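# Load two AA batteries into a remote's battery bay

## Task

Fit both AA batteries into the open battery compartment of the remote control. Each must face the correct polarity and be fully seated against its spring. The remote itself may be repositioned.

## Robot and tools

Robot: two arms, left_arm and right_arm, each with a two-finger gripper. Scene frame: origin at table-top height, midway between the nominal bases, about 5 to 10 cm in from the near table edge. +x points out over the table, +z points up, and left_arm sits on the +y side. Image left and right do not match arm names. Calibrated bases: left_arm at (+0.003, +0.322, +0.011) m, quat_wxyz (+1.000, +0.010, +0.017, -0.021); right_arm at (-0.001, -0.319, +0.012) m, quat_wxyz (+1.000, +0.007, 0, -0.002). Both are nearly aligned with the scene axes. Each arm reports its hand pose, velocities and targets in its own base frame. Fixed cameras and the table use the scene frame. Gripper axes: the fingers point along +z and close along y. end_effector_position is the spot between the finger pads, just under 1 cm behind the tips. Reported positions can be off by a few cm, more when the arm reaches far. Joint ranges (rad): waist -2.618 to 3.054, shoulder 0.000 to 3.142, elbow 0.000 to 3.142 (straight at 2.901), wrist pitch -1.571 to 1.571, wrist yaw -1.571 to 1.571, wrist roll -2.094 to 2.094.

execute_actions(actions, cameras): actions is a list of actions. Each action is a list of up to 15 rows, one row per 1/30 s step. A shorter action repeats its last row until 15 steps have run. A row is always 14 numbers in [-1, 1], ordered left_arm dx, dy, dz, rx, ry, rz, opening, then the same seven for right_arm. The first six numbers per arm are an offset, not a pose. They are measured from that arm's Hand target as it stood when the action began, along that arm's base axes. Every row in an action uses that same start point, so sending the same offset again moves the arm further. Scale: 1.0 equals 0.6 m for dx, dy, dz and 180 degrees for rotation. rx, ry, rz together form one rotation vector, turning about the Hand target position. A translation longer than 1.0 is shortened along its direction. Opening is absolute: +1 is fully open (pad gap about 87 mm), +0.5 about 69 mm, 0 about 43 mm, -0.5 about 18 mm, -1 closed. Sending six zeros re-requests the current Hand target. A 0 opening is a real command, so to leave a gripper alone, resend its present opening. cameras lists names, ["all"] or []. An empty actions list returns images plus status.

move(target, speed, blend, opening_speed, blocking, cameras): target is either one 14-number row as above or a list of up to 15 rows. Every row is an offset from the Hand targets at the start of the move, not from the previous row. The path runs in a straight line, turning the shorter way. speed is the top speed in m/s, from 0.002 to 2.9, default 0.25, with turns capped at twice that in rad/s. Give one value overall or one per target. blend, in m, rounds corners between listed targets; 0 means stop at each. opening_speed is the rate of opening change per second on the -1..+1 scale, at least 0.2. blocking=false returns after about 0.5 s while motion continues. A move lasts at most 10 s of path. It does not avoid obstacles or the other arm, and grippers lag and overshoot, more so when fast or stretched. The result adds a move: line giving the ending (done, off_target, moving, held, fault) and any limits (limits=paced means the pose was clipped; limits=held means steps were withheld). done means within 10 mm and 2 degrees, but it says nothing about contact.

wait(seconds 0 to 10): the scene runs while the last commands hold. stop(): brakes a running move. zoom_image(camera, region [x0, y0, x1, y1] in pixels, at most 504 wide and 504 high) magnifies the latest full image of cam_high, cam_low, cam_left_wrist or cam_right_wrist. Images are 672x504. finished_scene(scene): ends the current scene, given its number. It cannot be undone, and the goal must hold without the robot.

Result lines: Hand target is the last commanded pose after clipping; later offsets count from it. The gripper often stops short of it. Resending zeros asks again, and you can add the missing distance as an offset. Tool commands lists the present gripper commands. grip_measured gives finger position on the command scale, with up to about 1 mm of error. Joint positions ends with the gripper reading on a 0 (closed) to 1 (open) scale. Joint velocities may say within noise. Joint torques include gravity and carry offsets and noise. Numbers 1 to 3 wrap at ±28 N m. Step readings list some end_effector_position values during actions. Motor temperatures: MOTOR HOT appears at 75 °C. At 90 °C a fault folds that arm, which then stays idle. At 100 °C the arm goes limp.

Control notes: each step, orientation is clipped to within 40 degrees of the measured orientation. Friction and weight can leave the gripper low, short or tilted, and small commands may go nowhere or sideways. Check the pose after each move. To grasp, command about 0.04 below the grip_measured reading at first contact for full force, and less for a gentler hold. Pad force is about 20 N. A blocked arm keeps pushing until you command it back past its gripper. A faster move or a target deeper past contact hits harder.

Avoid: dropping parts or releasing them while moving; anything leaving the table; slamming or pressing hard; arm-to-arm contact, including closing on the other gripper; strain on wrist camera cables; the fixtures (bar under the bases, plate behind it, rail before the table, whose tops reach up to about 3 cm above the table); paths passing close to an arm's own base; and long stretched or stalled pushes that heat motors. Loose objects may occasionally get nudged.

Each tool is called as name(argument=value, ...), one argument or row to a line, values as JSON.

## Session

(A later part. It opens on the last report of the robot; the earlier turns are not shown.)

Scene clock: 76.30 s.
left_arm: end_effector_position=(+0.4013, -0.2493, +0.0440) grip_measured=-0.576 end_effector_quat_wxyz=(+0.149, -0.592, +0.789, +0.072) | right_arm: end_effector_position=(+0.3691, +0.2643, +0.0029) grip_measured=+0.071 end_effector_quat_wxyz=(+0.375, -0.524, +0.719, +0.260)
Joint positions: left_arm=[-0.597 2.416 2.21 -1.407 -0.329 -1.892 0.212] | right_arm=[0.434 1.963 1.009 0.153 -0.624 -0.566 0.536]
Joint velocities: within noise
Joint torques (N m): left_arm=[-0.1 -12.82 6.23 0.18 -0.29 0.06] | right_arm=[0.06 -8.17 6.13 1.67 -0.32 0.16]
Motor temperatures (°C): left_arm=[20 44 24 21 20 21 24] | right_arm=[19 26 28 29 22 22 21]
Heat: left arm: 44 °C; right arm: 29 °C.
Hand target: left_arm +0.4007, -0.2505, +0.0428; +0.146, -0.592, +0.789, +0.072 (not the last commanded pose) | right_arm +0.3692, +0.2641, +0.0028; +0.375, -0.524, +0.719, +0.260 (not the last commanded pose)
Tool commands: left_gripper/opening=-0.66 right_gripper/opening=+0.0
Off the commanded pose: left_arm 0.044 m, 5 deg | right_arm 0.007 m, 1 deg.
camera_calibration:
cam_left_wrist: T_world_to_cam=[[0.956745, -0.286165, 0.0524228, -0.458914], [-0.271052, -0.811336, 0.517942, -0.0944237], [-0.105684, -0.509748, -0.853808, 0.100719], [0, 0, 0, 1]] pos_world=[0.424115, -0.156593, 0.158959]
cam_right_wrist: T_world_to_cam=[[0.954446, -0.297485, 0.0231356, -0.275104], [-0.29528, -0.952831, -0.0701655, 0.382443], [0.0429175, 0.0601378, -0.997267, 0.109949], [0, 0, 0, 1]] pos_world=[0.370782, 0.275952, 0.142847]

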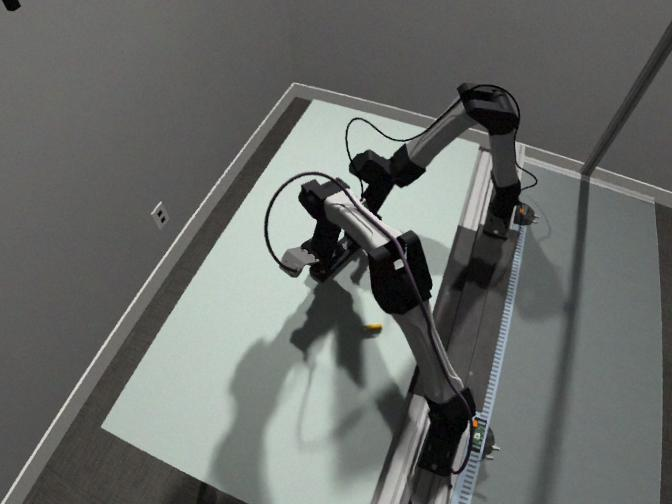

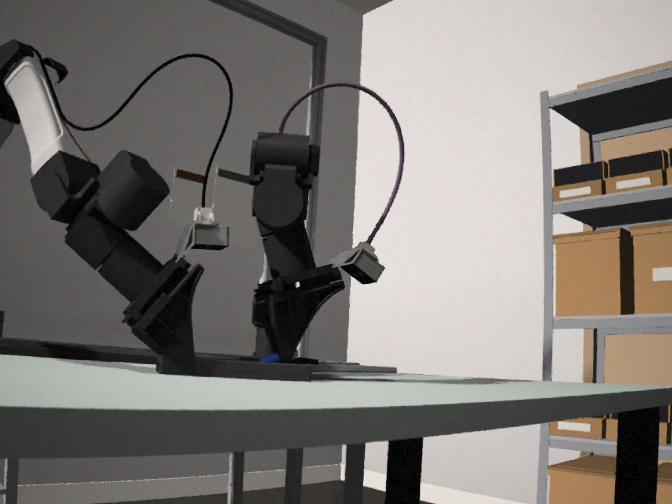

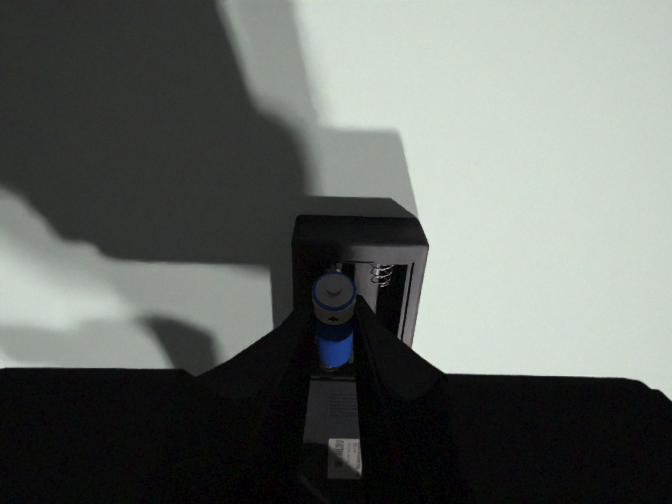

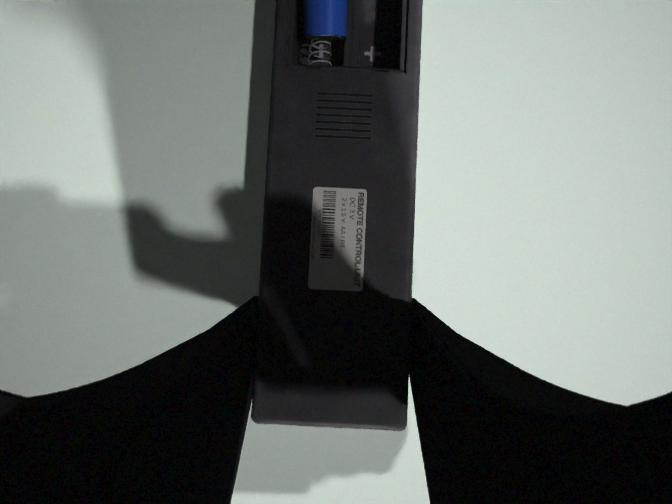

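move(
  target=[
    [0,0,0,0,0,0,-0.66,0,0,0,0,0,0,0.5],
    [0,0,0,0,0,0,-0.66,-0.004,-0.0127,0.004,0.053,-0.0193,0,0.5],
    [0,0,0,0,0,0,-0.66,-0.004,-0.0127,-0.006,0.053,-0.0193,0,0.0],
  ],
  speed=0.08,
  opening_speed=1.5,
  cameras=["cam_left_wrist","cam_right_wrist","cam_low"],
)

Scene clock: 80.50 s.
left_arm: end_effector_position=(+0.4013, -0.2493, +0.0440) grip_measured=-0.576 end_effector_quat_wxyz=(+0.149, -0.592, +0.789, +0.072) | right_arm: end_effector_position=(+0.3724, +0.2604, +0.0130) grip_measured=+0.065 end_effector_quat_wxyz=(+0.453, -0.506, +0.671, +0.296)
Joint positions: left_arm=[-0.597 2.416 2.21 -1.407 -0.329 -1.892 0.212] | right_arm=[0.377 1.963 0.858 0.504 -0.75 -0.506 0.533]
Joint torques (N m): left_arm=[-0.03 -12.83 6.2 0.22 -0.28 0.1] | right_arm=[-0.62 -5.68 4.4 1.84 -0.33 0.29]
Heat: left arm: 45 °C; right arm: 29 °C.
Hand target: left_arm +0.4007, -0.2505, +0.0428; +0.146, -0.592, +0.789, +0.072 | right_arm +0.3668, +0.2565, -0.0007; +0.439, -0.498, +0.683, +0.303
Off the commanded pose: left_arm 0.002 m, 0 deg | right_arm 0.015 m, 2 deg.
move: off_target (right_arm); target 3's new opening was sent with right_arm's hand 0.015 m and 3 deg from that target
camera_calibration:
cam_left_wrist: T_world_to_cam=[[0.956745, -0.286165, 0.0524228, -0.458914], [-0.271052, -0.811336, 0.517942, -0.0944237], [-0.105684, -0.509748, -0.853808, 0.100719], [0, 0, 0, 1]] pos_world=[0.424115, -0.156593, 0.158959]
cam_right_wrist: T_world_to_cam=[[0.952594, -0.296131, 0.0697858, -0.279936], [-0.269102, -0.927117, -0.260841, 0.366428], [0.141943, 0.229696, -0.962856, 0.0386346], [0, 0, 0, 1]] pos_world=[0.359788, 0.24795, 0.152314]
Images, in order (width x height): cam_low 672x504, cam_left_wrist 672x504, cam_right_wrist 672x504.

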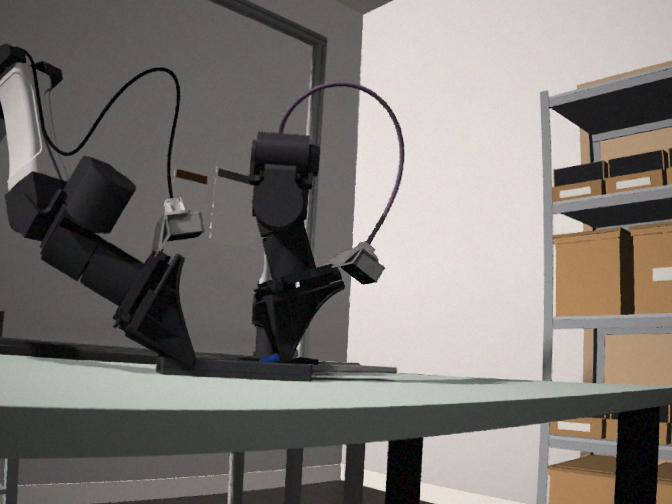

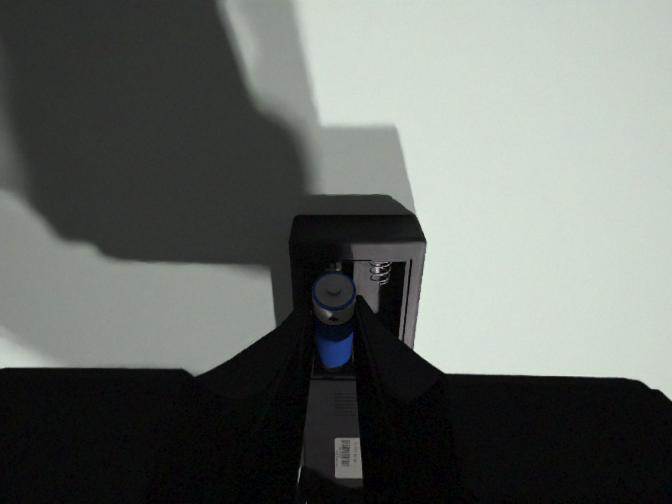

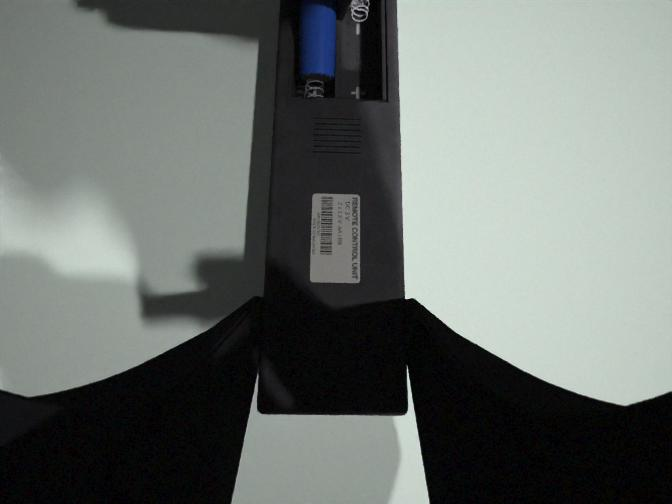

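move(
  target=[-0.0119,-0.04,-0.005,0,0,0,-0.66,0,0,0,0,0,0,0.0],
  speed=0.06,
  cameras=["cam_left_wrist","cam_right_wrist"],
)

Scene clock: 82.03 s.
left_arm: end_effector_position=(+0.4005, -0.2546, +0.0458) grip_measured=-0.576 end_effector_quat_wxyz=(+0.164, -0.594, +0.783, +0.080) | right_arm: end_effector_position=(+0.3728, +0.2593, +0.0130) grip_measured=+0.065 end_effector_quat_wxyz=(+0.453, -0.505, +0.672, +0.296)
Joint positions: left_arm=[-0.62 2.445 2.265 -1.45 -0.362 -1.929 0.212] | right_arm=[0.374 1.963 0.858 0.503 -0.753 -0.506 0.533]
Joint torques (N m): left_arm=[-2.17 -10.65 8.69 0.11 0.14 -0.08] | right_arm=[-0.1 -5.71 4.33 1.91 -0.32 0.3]
Heat: left arm: 45 °C; right arm: 29 °C.
Hand target: left_arm +0.3935, -0.2746, +0.0399; +0.146, -0.592, +0.789, +0.072 | right_arm +0.3668, +0.2565, -0.0007; +0.439, -0.498, +0.683, +0.303
Off the commanded pose: left_arm 0.022 m, 2 deg | right_arm 0.015 m, 2 deg.
move: off_target (left_arm, right_arm)
camera_calibration:
cam_left_wrist: T_world_to_cam=[[0.958579, -0.278543, 0.0595059, -0.458928], [-0.271321, -0.829398, 0.488349, -0.103013], [-0.0866718, -0.484266, -0.870617, 0.0990991], [0, 0, 0, 1]] pos_world=[0.420558, -0.165279, 0.163892]
cam_right_wrist: T_world_to_cam=[[0.952239, -0.297601, 0.0683721, -0.280153], [-0.27078, -0.926473, -0.261393, 0.36601], [0.141136, 0.230394, -0.962808, 0.038937], [0, 0, 0, 1]] pos_world=[0.360385, 0.246754, 0.152316]
Images, in order (width x height): cam_left_wrist 672x504, cam_right_wrist 672x504.

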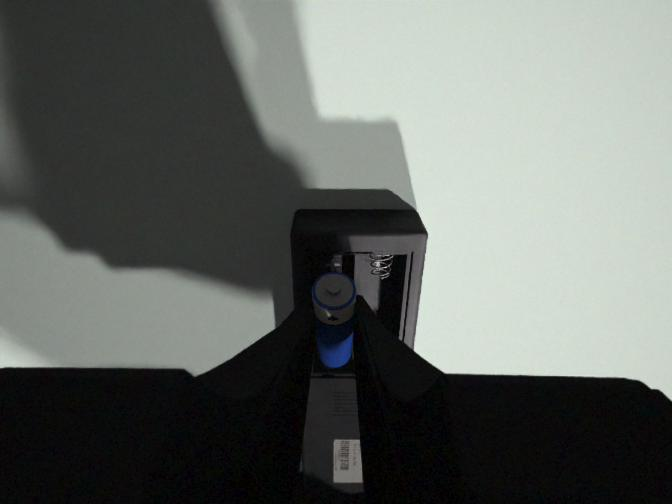

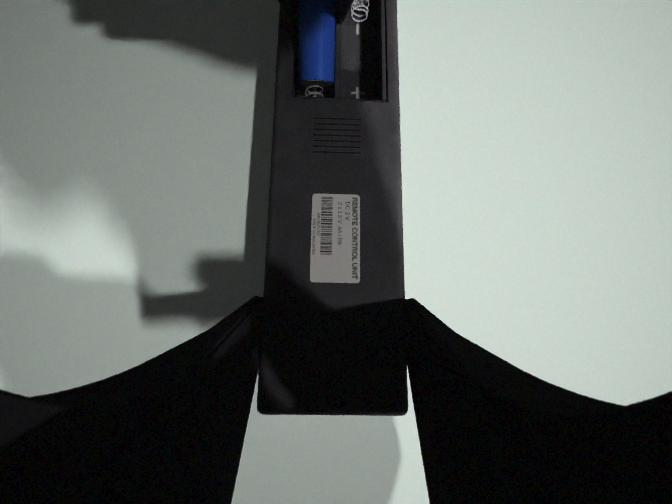

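zoom_image(
  camera="cam_right_wrist",
  region=[270, 0, 420, 120],
)

zoom_image(
  camera="cam_left_wrist",
  region=[280, 180, 440, 390],
)

Scaled by 3.360 from the camera's 672x504 image, which has a finer 960x720 frame.

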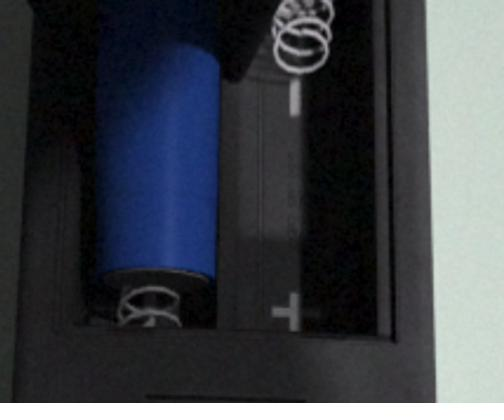

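Scaled by 2.400 from the camera's 672x504 image, which has a finer 960x720 frame.

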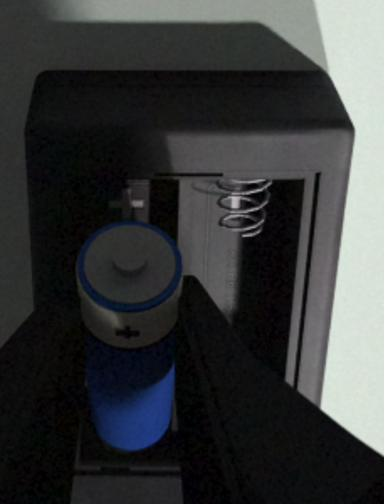

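move(
  target=[-0.002,-0.007,-0.06,-0.085,0.0275,0,-0.66,0,0,0,0,0,0,0.0],
  speed=0.08,
  cameras=["cam_left_wrist","cam_right_wrist"],
)

Scene clock: 86.73 s.
left_arm: end_effector_position=(+0.4005, -0.2536, +0.0415) grip_measured=-0.576 end_effector_quat_wxyz=(+0.067, -0.613, +0.787, +0.000) | right_arm: end_effector_position=(+0.3728, +0.2593, +0.0130) grip_measured=+0.065 end_effector_quat_wxyz=(+0.453, -0.505, +0.672, +0.296)
Joint positions: left_arm=[-0.527 2.31 2.01 -1.221 -0.125 -1.847 0.212] | right_arm=[0.374 1.963 0.858 0.503 -0.753 -0.506 0.533]
Joint torques (N m): left_arm=[-2.13 -6.89 1.5 1.36 0.63 0.1] | right_arm=[-0.36 -5.63 4.34 1.91 -0.33 0.27]
Heat: left arm: 44 °C; right arm: 30 °C.
Hand target: left_arm +0.3924, -0.2787, +0.0039; +0.032, -0.603, +0.797, -0.009 | right_arm +0.3668, +0.2565, -0.0007; +0.439, -0.498, +0.683, +0.303
Off the commanded pose: left_arm 0.046 m, 5 deg | right_arm 0.015 m, 2 deg.
move: off_target (left_arm, right_arm)
camera_calibration:
cam_left_wrist: T_world_to_cam=[[0.965941, -0.24828, 0.0728976, -0.454144], [-0.228517, -0.686325, 0.690462, -0.0893373], [-0.121397, -0.683604, -0.719686, 0.0528664], [0, 0, 0, 1]] pos_world=[0.424679, -0.13793, 0.132837]
cam_right_wrist: T_world_to_cam=[[0.952239, -0.297601, 0.0683721, -0.280153], [-0.27078, -0.926473, -0.261393, 0.36601], [0.141136, 0.230394, -0.962808, 0.038937], [0, 0, 0, 1]] pos_world=[0.360385, 0.246754, 0.152316]
Images, in order (width x height): cam_left_wrist 672x504, cam_right_wrist 672x504.

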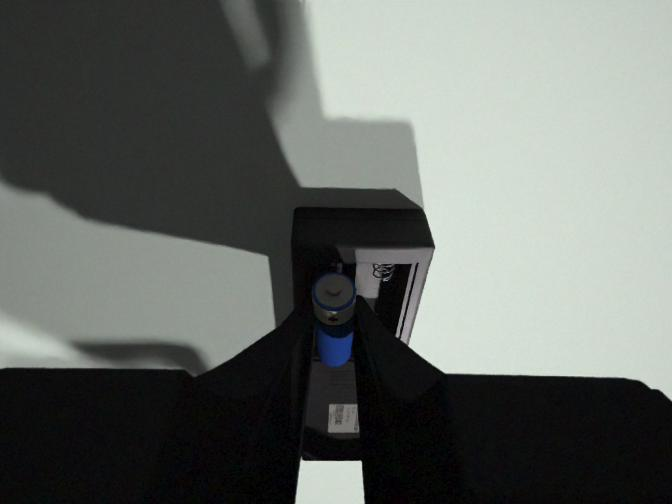

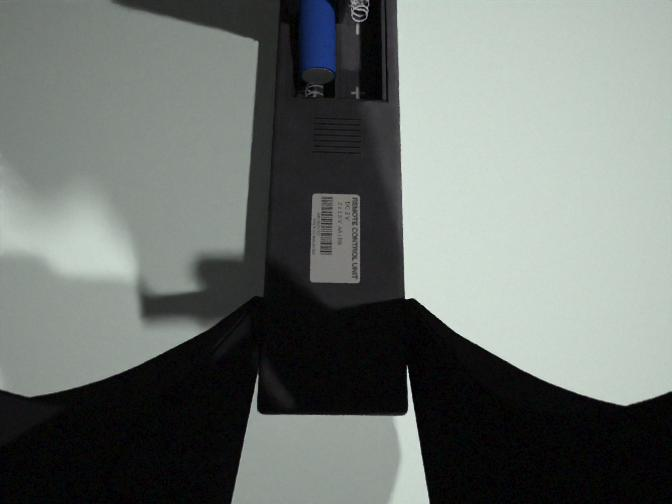

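move(
  target=[-0.001,-0.005,-0.05,0.01,-0.003,0,-0.66,0,0,0,0,0,0,0.0],
  speed=0.08,
  cameras=["cam_left_wrist","cam_right_wrist"],
)

zoom_image(
  camera="cam_left_wrist",
  region=[280, 180, 440, 390],
)

zoom_image(
  camera="cam_right_wrist",
  region=[270, 0, 420, 120],
)

Scene clock: 88.10 s.
left_arm: end_effector_position=(+0.4002, -0.2534, +0.0400) grip_measured=-0.576 end_effector_quat_wxyz=(+0.073, -0.613, +0.786, -0.012) | right_arm: end_effector_position=(+0.3728, +0.2593, +0.0130) grip_measured=+0.065 end_effector_quat_wxyz=(+0.453, -0.505, +0.672, +0.296)
Joint positions: left_arm=[-0.527 2.276 1.945 -1.162 -0.126 -1.847 0.212] | right_arm=[0.374 1.963 0.858 0.503 -0.753 -0.506 0.533]
Joint torques (N m): left_arm=[-3.48 -1.92 0.01 1.72 0.27 -0.06] | right_arm=[-0.38 -5.74 4.3 1.9 -0.3 0.26]
Heat: left arm: 44 °C; right arm: 30 °C.
Hand target: left_arm +0.3918, -0.2818, -0.0261; +0.045, -0.602, +0.797, +0.001 | right_arm +0.3668, +0.2565, -0.0007; +0.439, -0.498, +0.683, +0.303
Off the commanded pose: left_arm 0.072 m, 4 deg | right_arm 0.015 m, 2 deg.
move: off_target (left_arm, right_arm)
camera_calibration:
cam_left_wrist: T_world_to_cam=[[0.963794, -0.247506, 0.0992107, -0.453657], [-0.245285, -0.676997, 0.69391, -0.0793381], [-0.104581, -0.693121, -0.713194, 0.0425566], [0, 0, 0, 1]] pos_world=[0.422222, -0.136497, 0.130412]
cam_right_wrist: T_world_to_cam=[[0.952239, -0.297601, 0.0683721, -0.280153], [-0.27078, -0.926473, -0.261393, 0.36601], [0.141136, 0.230394, -0.962808, 0.038937], [0, 0, 0, 1]] pos_world=[0.360385, 0.246754, 0.152316]
Images, in order (width x height): cam_left_wrist 672x504, cam_right_wrist 672x504.

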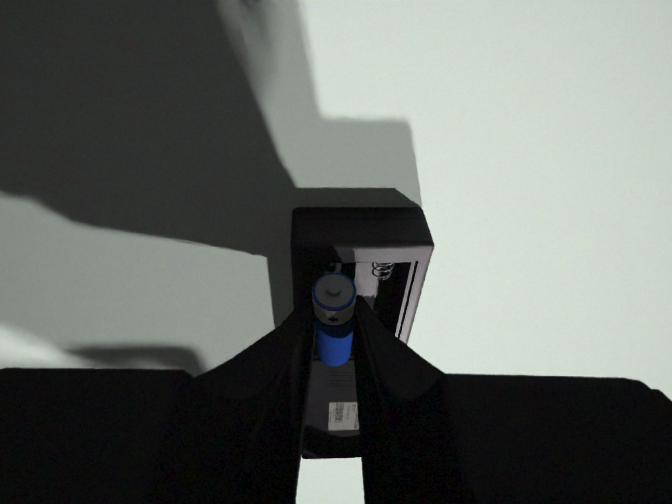

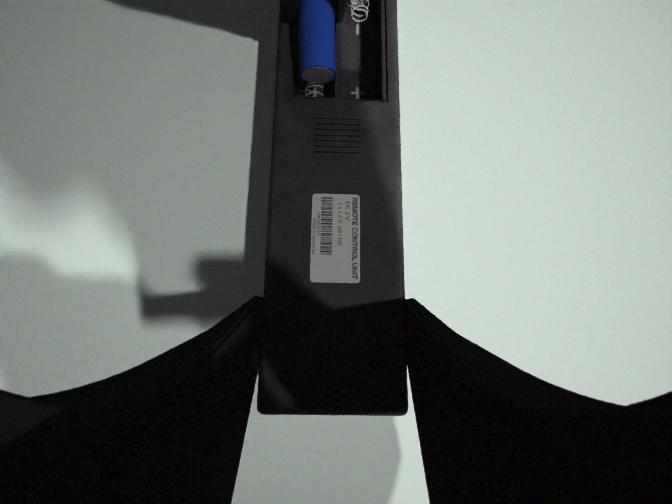

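Scaled by 2.400 from the camera's 672x504 image, which has a finer 960x720 frame.

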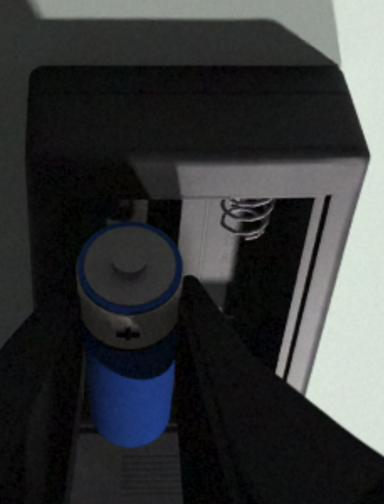

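Scaled by 3.360 from the camera's 672x504 image, which has a finer 960x720 frame.

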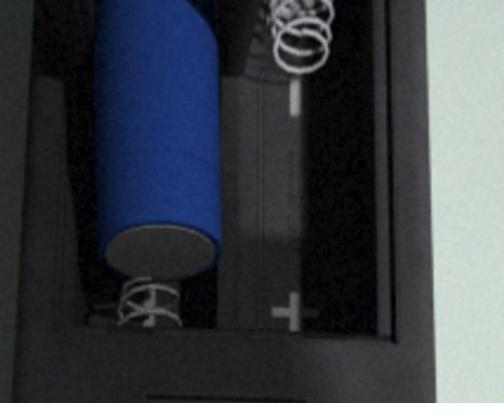

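move(
  target=[
    [0.012,-0.0035,-0.01,0,0,0,-0.66,0,0,0,0,0,0,0.0],
    [-0.012,0.0035,-0.01,0,0,0,-0.66,0,0,0,0,0,0,0.0],
  ],
  blend=0.001,
  speed=0.05,
  cameras=["cam_left_wrist","cam_right_wrist"],
)

zoom_image(
  camera="cam_left_wrist",
  region=[280, 180, 440, 390],
)

Scene clock: 91.33 s.
left_arm: end_effector_position=(+0.3986, -0.2525, +0.0381) grip_measured=-0.575 end_effector_quat_wxyz=(+0.077, -0.613, +0.786, -0.023) | right_arm: end_effector_position=(+0.3728, +0.2593, +0.0130) grip_measured=+0.065 end_effector_quat_wxyz=(+0.453, -0.505, +0.672, +0.296)
Joint positions: left_arm=[-0.527 2.243 1.879 -1.106 -0.126 -1.846 0.212] | right_arm=[0.374 1.963 0.858 0.503 -0.753 -0.506 0.533]
Joint torques (N m): left_arm=[-3.79 -1.11 -0.31 1.63 0.25 -0.1] | right_arm=[-0.32 -5.85 4.38 1.9 -0.29 0.31]
Heat: left arm: 42 °C; right arm: 30 °C.
Hand target: left_arm +0.3846, -0.2797, -0.0321; +0.045, -0.602, +0.797, +0.001 | right_arm +0.3668, +0.2565, -0.0007; +0.439, -0.498, +0.683, +0.303
Off the commanded pose: left_arm 0.077 m, 5 deg | right_arm 0.015 m, 2 deg.
move: off_target (left_arm, right_arm)
camera_calibration:
cam_left_wrist: T_world_to_cam=[[0.961328, -0.247268, 0.121273, -0.451558], [-0.259949, -0.669216, 0.696115, -0.0700995], [-0.0909696, -0.70072, -0.707613, 0.0341027], [0, 0, 0, 1]] pos_world=[0.418975, -0.134671, 0.12769]
cam_right_wrist: T_world_to_cam=[[0.952239, -0.297601, 0.0683721, -0.280153], [-0.27078, -0.926473, -0.261393, 0.36601], [0.141136, 0.230394, -0.962808, 0.038937], [0, 0, 0, 1]] pos_world=[0.360385, 0.246754, 0.152316]
Images, in order (width x height): cam_left_wrist 672x504, cam_right_wrist 672x504.

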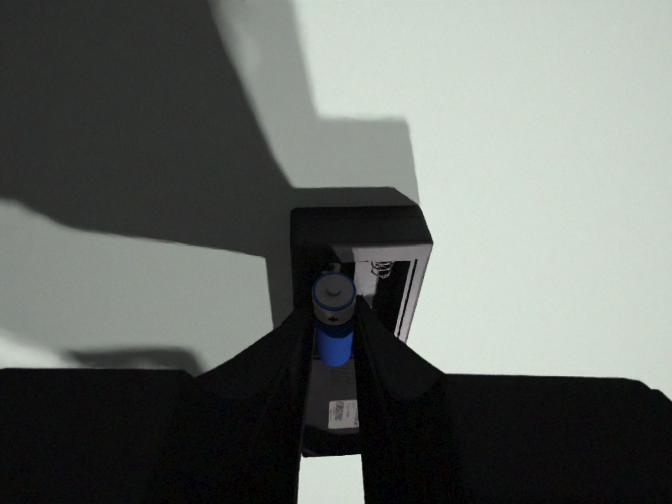

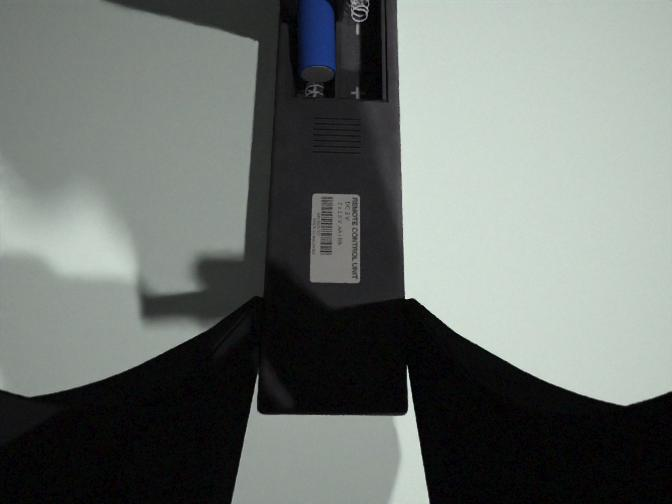

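Scaled by 2.400 from the camera's 672x504 image, which has a finer 960x720 frame.

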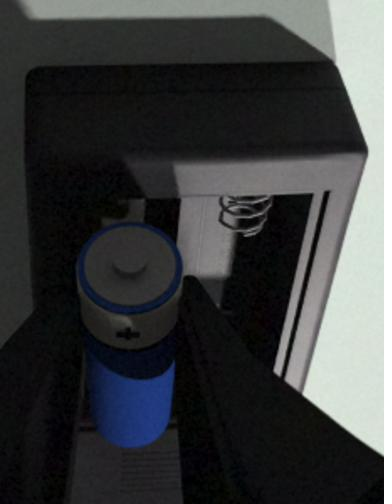

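move(
  target=[0.006,-0.005,-0.02,0.012,0.047,0,-0.66,0,0,0,0,0,0,0.0],
  speed=0.05,
  cameras=["cam_left_wrist","cam_right_wrist"],
)

zoom_image(
  camera="cam_left_wrist",
  region=[280, 180, 440, 390],
)

zoom_image(
  camera="cam_right_wrist",
  region=[270, 0, 420, 120],
)

Scene clock: 93.87 s.
left_arm: end_effector_position=(+0.3990, -0.2531, +0.0360) grip_measured=-0.575 end_effector_quat_wxyz=(+0.044, -0.611, +0.789, +0.036) | right_arm: end_effector_position=(+0.3728, +0.2593, +0.0130) grip_measured=+0.065 end_effector_quat_wxyz=(+0.453, -0.505, +0.672, +0.296)
Joint positions: left_arm=[-0.521 2.412 2.17 -1.361 -0.109 -1.841 0.212] | right_arm=[0.374 1.963 0.858 0.503 -0.753 -0.506 0.533]
Joint torques (N m): left_arm=[-2.91 0.32 0.51 1.37 0.59 0] | right_arm=[-0.08 -5.74 4.25 1.94 -0.32 0.31]
Heat: left arm: 41 °C; right arm: 31 °C.
Hand target: left_arm +0.3881, -0.2827, -0.0442; -0.003, -0.599, +0.798, +0.061 | right_arm +0.3668, +0.2565, -0.0007; +0.439, -0.498, +0.683, +0.303
Off the commanded pose: left_arm 0.086 m, 6 deg | right_arm 0.015 m, 2 deg.
move: off_target (left_arm, right_arm)
camera_calibration:
cam_left_wrist: T_world_to_cam=[[0.968181, -0.249987, -0.0114985, -0.450496], [-0.173959, -0.70534, 0.687193, -0.111979], [-0.179899, -0.663327, -0.726384, 0.077794], [0, 0, 0, 1]] pos_world=[0.430677, -0.139998, 0.128279]
cam_right_wrist: T_world_to_cam=[[0.952239, -0.297601, 0.0683721, -0.280153], [-0.27078, -0.926473, -0.261393, 0.36601], [0.141136, 0.230394, -0.962808, 0.038937], [0, 0, 0, 1]] pos_world=[0.360385, 0.246754, 0.152316]
Images, in order (width x height): cam_left_wrist 672x504, cam_right_wrist 672x504.

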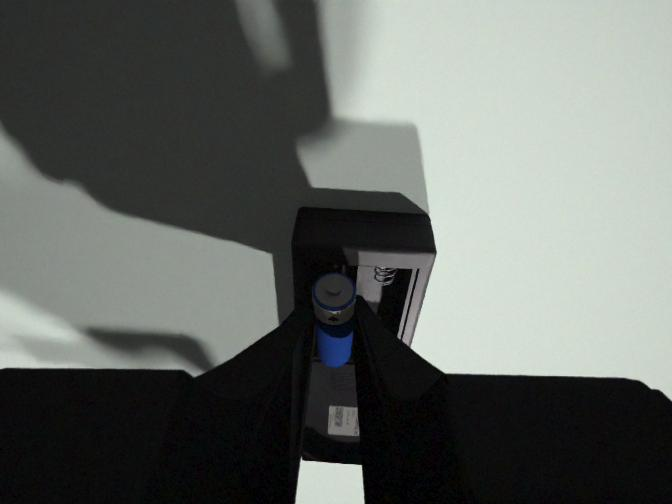

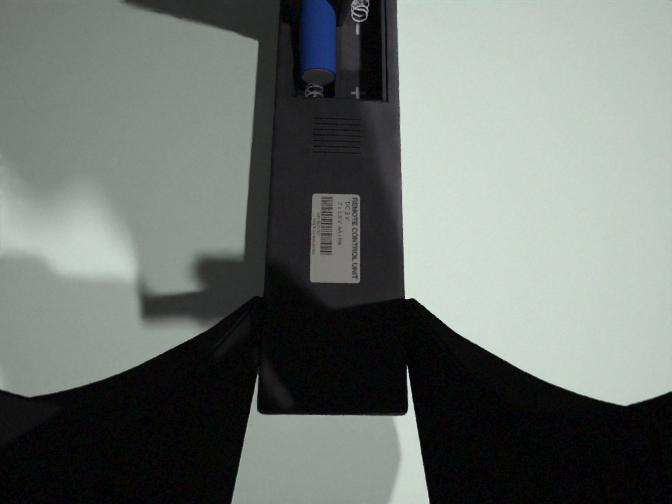

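Scaled by 2.400 from the camera's 672x504 image, which has a finer 960x720 frame.

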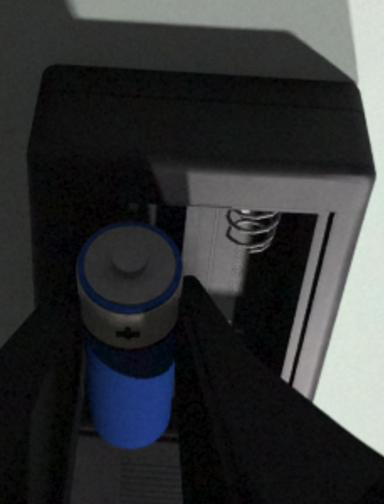

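Scaled by 3.360 from the camera's 672x504 image, which has a finer 960x720 frame.

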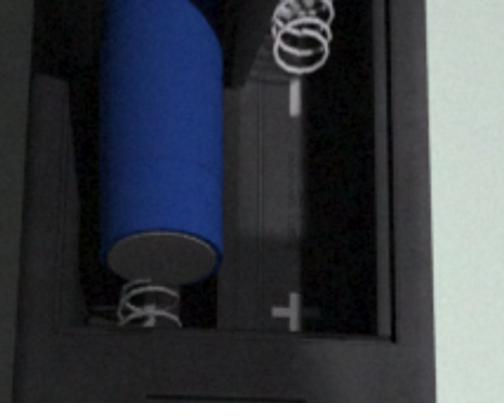

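move(
  target=[
    [0,0.035,0.06,0,0,0,-0.66,0,0,0,0,0,0,0.0],
    [0,0.035,0.06,0,0,0,-0.5,0,0,0,0,0,0,0.0],
  ],
  speed=0.08,
  opening_speed=1,
  cameras=["cam_left_wrist","cam_right_wrist"],
)

zoom_image(
  camera="cam_left_wrist",
  region=[280, 180, 440, 390],
)

zoom_image(
  camera="cam_right_wrist",
  region=[270, 0, 420, 120],
)

Scene clock: 95.70 s.
left_arm: end_effector_position=(+0.4022, -0.2531, +0.0407) grip_measured=-0.500 end_effector_quat_wxyz=(+0.028, -0.610, +0.791, +0.022) | right_arm: end_effector_position=(+0.3728, +0.2593, +0.0130) grip_measured=+0.065 end_effector_quat_wxyz=(+0.453, -0.505, +0.672, +0.296)
Joint positions: left_arm=[-0.502 2.411 2.183 -1.361 -0.068 -1.817 0.25] | right_arm=[0.374 1.963 0.858 0.503 -0.753 -0.506 0.533]
Joint torques (N m): left_arm=[-1.55 -4.37 3.21 0.51 0.11 0.12] | right_arm=[-0.31 -5.49 4.36 1.92 -0.33 0.3]
Heat: left arm: 40 °C; right arm: 31 °C.
Hand target: left_arm +0.3881, -0.2617, -0.0081; -0.003, -0.599, +0.798, +0.060 | right_arm +0.3668, +0.2565, -0.0007; +0.439, -0.498, +0.683, +0.303
Off the commanded pose: left_arm 0.052 m, 6 deg | right_arm 0.015 m, 2 deg.
move: off_target (left_arm, right_arm); target 2's new opening was sent with left_arm's hand 0.051 m and 6 deg from that target
camera_calibration:
cam_left_wrist: T_world_to_cam=[[0.967201, -0.253787, -0.0107028, -0.45418], [-0.169266, -0.675358, 0.717803, -0.110261], [-0.189397, -0.692448, -0.696164, 0.0770217], [0, 0, 0, 1]] pos_world=[0.435208, -0.136397, 0.127904]
cam_right_wrist: T_world_to_cam=[[0.952239, -0.297601, 0.0683721, -0.280153], [-0.27078, -0.926473, -0.261393, 0.36601], [0.141136, 0.230394, -0.962808, 0.038937], [0, 0, 0, 1]] pos_world=[0.360385, 0.246754, 0.152316]
Images, in order (width x height): cam_left_wrist 672x504, cam_right_wrist 672x504.

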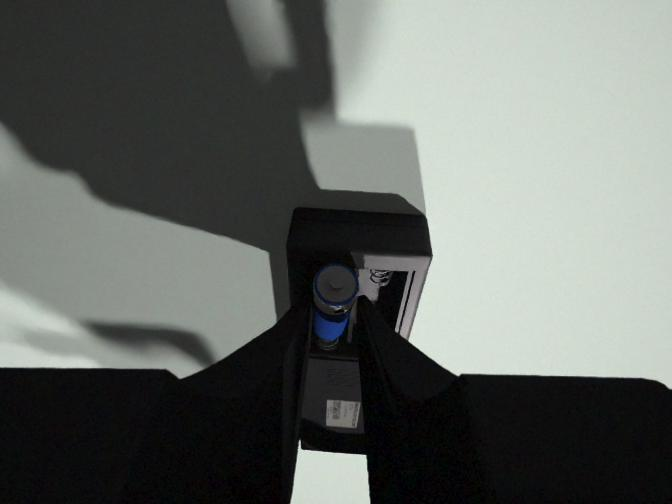

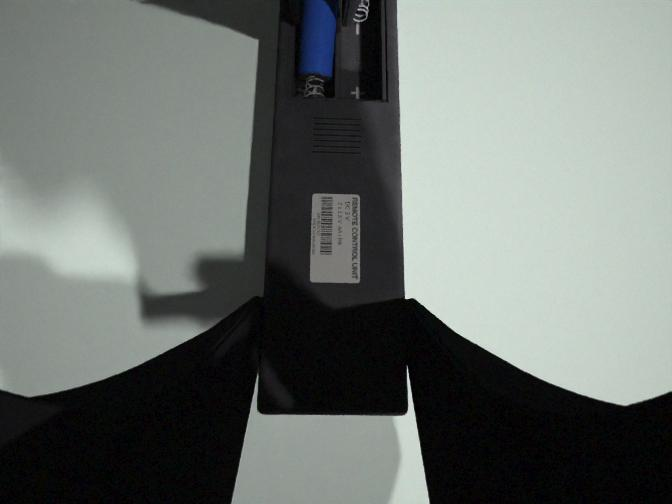

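Scaled by 2.400 from the camera's 672x504 image, which has a finer 960x720 frame.

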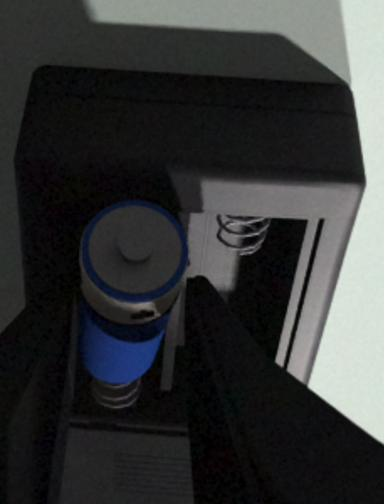

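Scaled by 3.360 from the camera's 672x504 image, which has a finer 960x720 frame.

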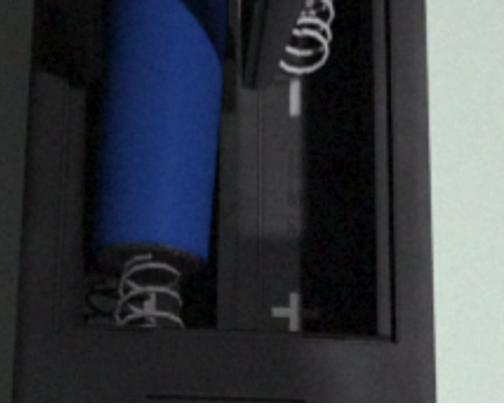

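move(
  target=[0.0235,0.0143,0.081,0,0,0,-0.66,0,0,0,0,0,0,0.0],
  speed=0.08,
  cameras=["cam_left_wrist","cam_right_wrist","cam_low"],
)

zoom_image(
  camera="cam_left_wrist",
  region=[280, 180, 440, 390],
)

zoom_image(
  camera="cam_low",
  region=[210, 310, 350, 400],
)

Scene clock: 97.47 s.
left_arm: end_effector_position=(+0.4036, -0.2538, +0.0437) grip_measured=-0.579 end_effector_quat_wxyz=(+0.007, -0.601, +0.797, +0.051) | right_arm: end_effector_position=(+0.3725, +0.2592, +0.0127) grip_measured=+0.065 end_effector_quat_wxyz=(+0.453, -0.505, +0.672, +0.296)
Joint positions: left_arm=[-0.496 2.547 2.441 -1.552 -0.054 -1.791 0.21] | right_arm=[0.374 1.963 0.857 0.503 -0.753 -0.506 0.533]
Joint torques (N m): left_arm=[0.34 -11.44 8.75 -0.16 -0.08 0.14] | right_arm=[-0.32 -5.6 4.46 1.89 -0.33 0.27]
Heat: left arm: 40 °C; right arm: 31 °C.
Hand target: left_arm +0.4022, -0.2531, +0.0406; -0.003, -0.599, +0.798, +0.060 | right_arm +0.3667, +0.2565, -0.0008; +0.439, -0.498, +0.683, +0.303
Off the commanded pose: left_arm 0.004 m, 2 deg | right_arm 0.015 m, 2 deg.
joint sent to its limit (left arm) — joint 4 (wrist pitch), lower limit. The joint targets still meet the commanded pose.
move: off_target (right_arm)
camera_calibration:
cam_left_wrist: T_world_to_cam=[[0.958835, -0.271571, -0.0829725, -0.453648], [-0.132735, -0.686944, 0.714485, -0.130205], [-0.251031, -0.67406, -0.694713, 0.108432], [0, 0, 0, 1]] pos_world=[0.44491, -0.139552, 0.130719]
cam_right_wrist: T_world_to_cam=[[0.952279, -0.297613, 0.0677609, -0.279895], [-0.271005, -0.926546, -0.260901, 0.365833], [0.140431, 0.230087, -0.962984, 0.0391523], [0, 0, 0, 1]] pos_world=[0.360182, 0.246652, 0.152115]
Images, in order (width x height): cam_low 672x504, cam_left_wrist 672x504, cam_right_wrist 672x504.

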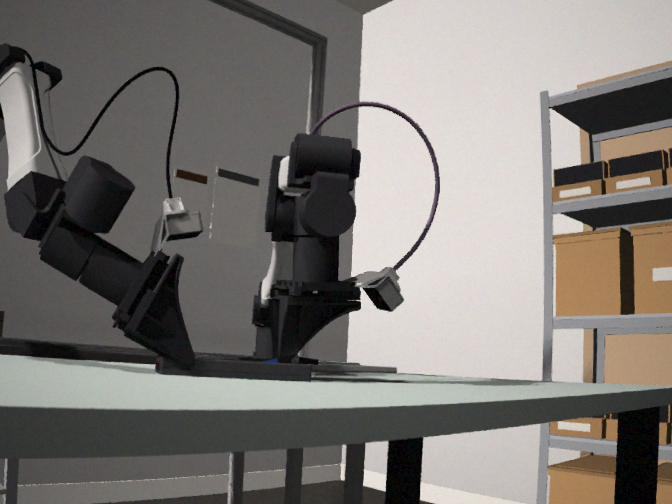

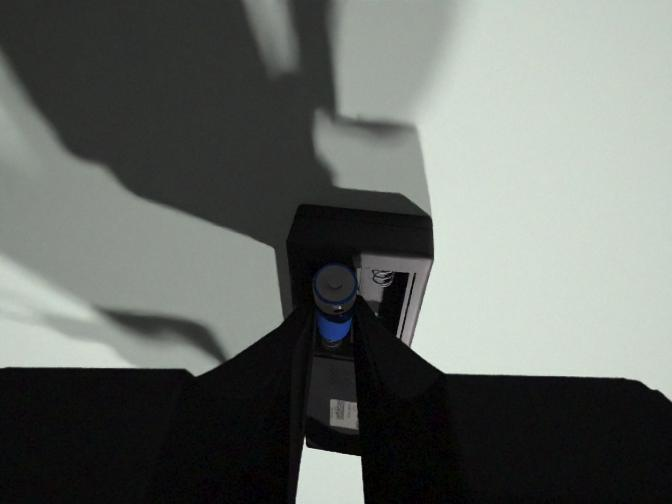

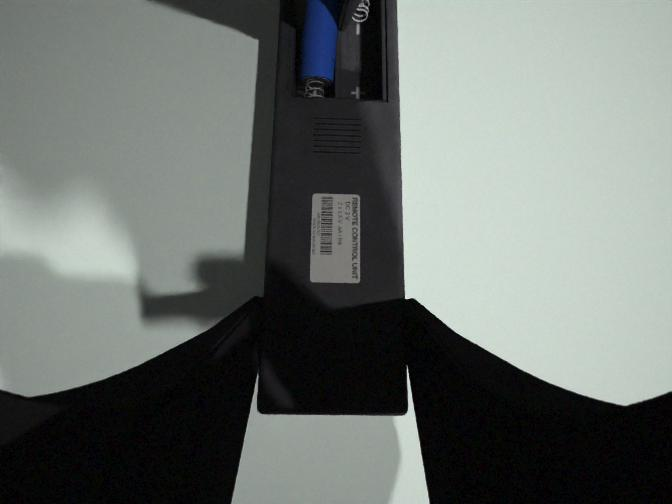

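Scaled by 2.400 from the camera's 672x504 image, which has a finer 960x720 frame.

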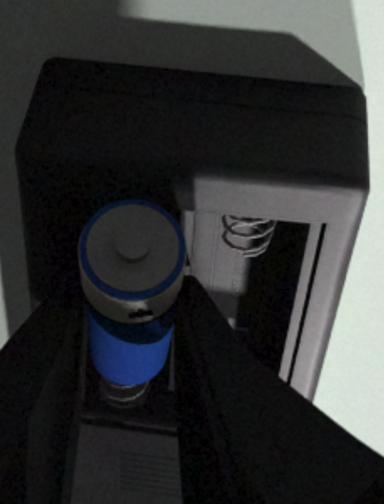

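Scaled by 3.600 from the camera's 672x504 image, which has a finer 960x720 frame.

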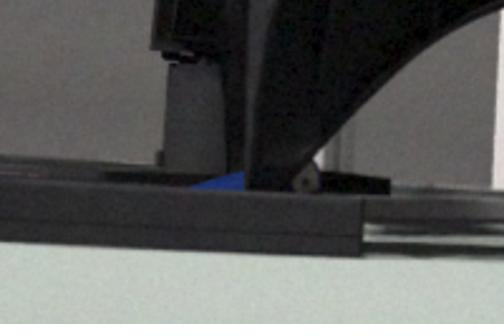

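move(
  target=[-0.018,-0.065,-0.012,-0.012,-0.047,0,-0.66,0,0,0,0,0,0,0.0],
  speed=0.1,
  cameras=["cam_left_wrist","cam_right_wrist","cam_low"],
)

zoom_image(
  camera="cam_left_wrist",
  region=[280, 180, 440, 390],
)

zoom_image(
  camera="cam_low",
  region=[210, 310, 350, 400],
)

zoom_image(
  camera="cam_right_wrist",
  region=[270, 0, 420, 120],
)

Scene clock: 99.30 s.
left_arm: end_effector_position=(+0.3999, -0.2592, +0.0432) grip_measured=-0.579 end_effector_quat_wxyz=(+0.067, -0.608, +0.790, +0.032) | right_arm: end_effector_position=(+0.3727, +0.2587, +0.0129) grip_measured=+0.065 end_effector_quat_wxyz=(+0.453, -0.505, +0.672, +0.297)
Joint positions: left_arm=[-0.547 2.402 2.182 -1.362 -0.149 -1.859 0.21] | right_arm=[0.372 1.963 0.857 0.503 -0.755 -0.506 0.533]
Joint torques (N m): left_arm=[-3.59 -12.44 3.15 1.01 0.56 -0.13] | right_arm=[-0.23 -5.75 4.42 1.93 -0.3 0.31]
Heat: left arm: 40 °C; right arm: 31 °C.
Hand target: left_arm +0.3915, -0.2921, +0.0333; +0.045, -0.602, +0.797, +0.001 | right_arm +0.3667, +0.2565, -0.0008; +0.439, -0.498, +0.683, +0.303
Off the commanded pose: left_arm 0.035 m, 4 deg | right_arm 0.015 m, 2 deg.
move: off_target (left_arm, right_arm)
camera_calibration:
cam_left_wrist: T_world_to_cam=[[0.965856, -0.258097, 0.0225296, -0.455407], [-0.20749, -0.718527, 0.663827, -0.110159], [-0.155144, -0.645836, -0.747547, 0.0746903], [0, 0, 0, 1]] pos_world=[0.428589, -0.148454, 0.139221]
cam_right_wrist: T_world_to_cam=[[0.952397, -0.297448, 0.0668117, -0.280205], [-0.270896, -0.926247, -0.262073, 0.365428], [0.139837, 0.231499, -0.962732, 0.039188], [0, 0, 0, 1]] pos_world=[0.36038, 0.246058, 0.152217]
Images, in order (width x height): cam_low 672x504, cam_left_wrist 672x504, cam_right_wrist 672x504.

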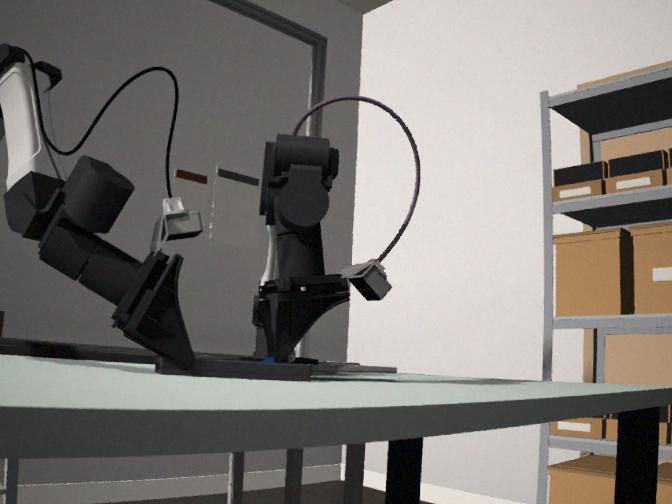

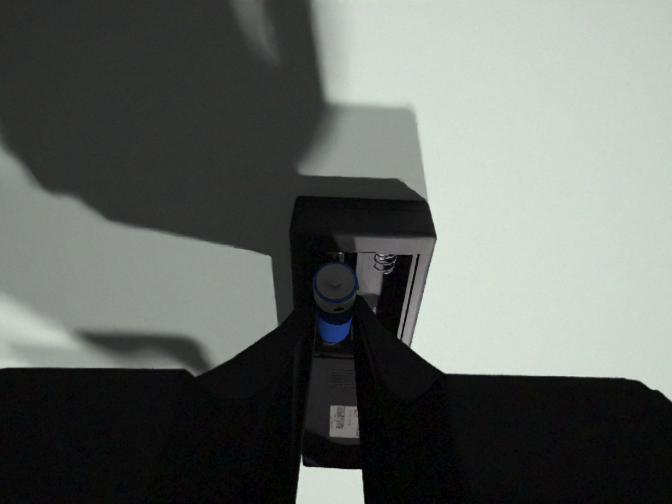

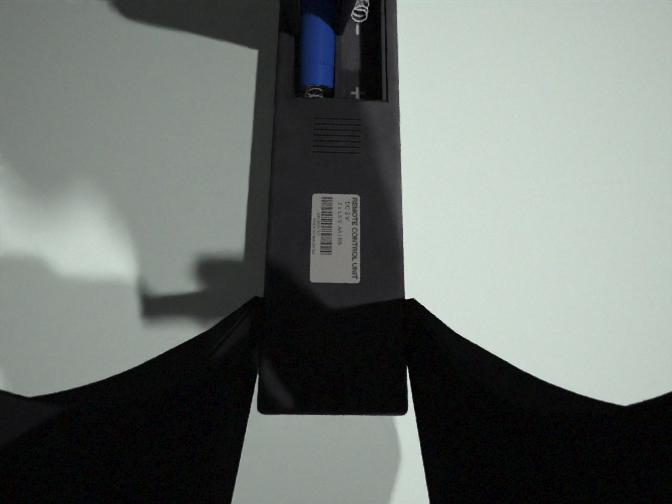

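Scaled by 2.400 from the camera's 672x504 image, which has a finer 960x720 frame.

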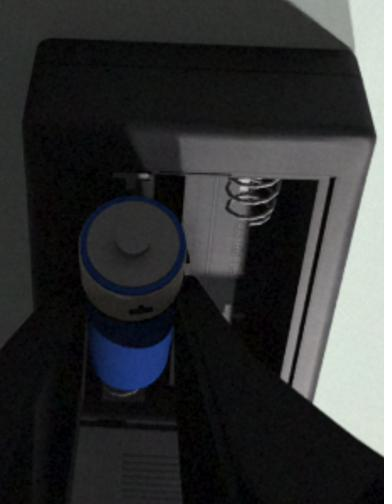

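Scaled by 3.600 from the camera's 672x504 image, which has a finer 960x720 frame.

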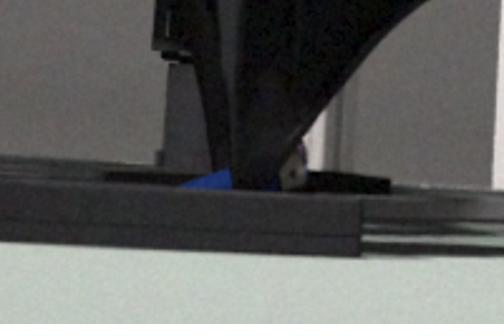

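Scaled by 3.360 from the camera's 672x504 image, which has a finer 960x720 frame.

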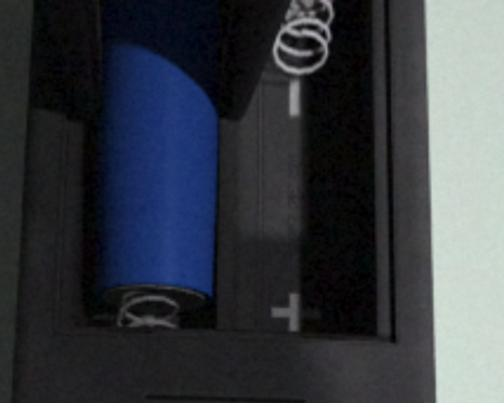

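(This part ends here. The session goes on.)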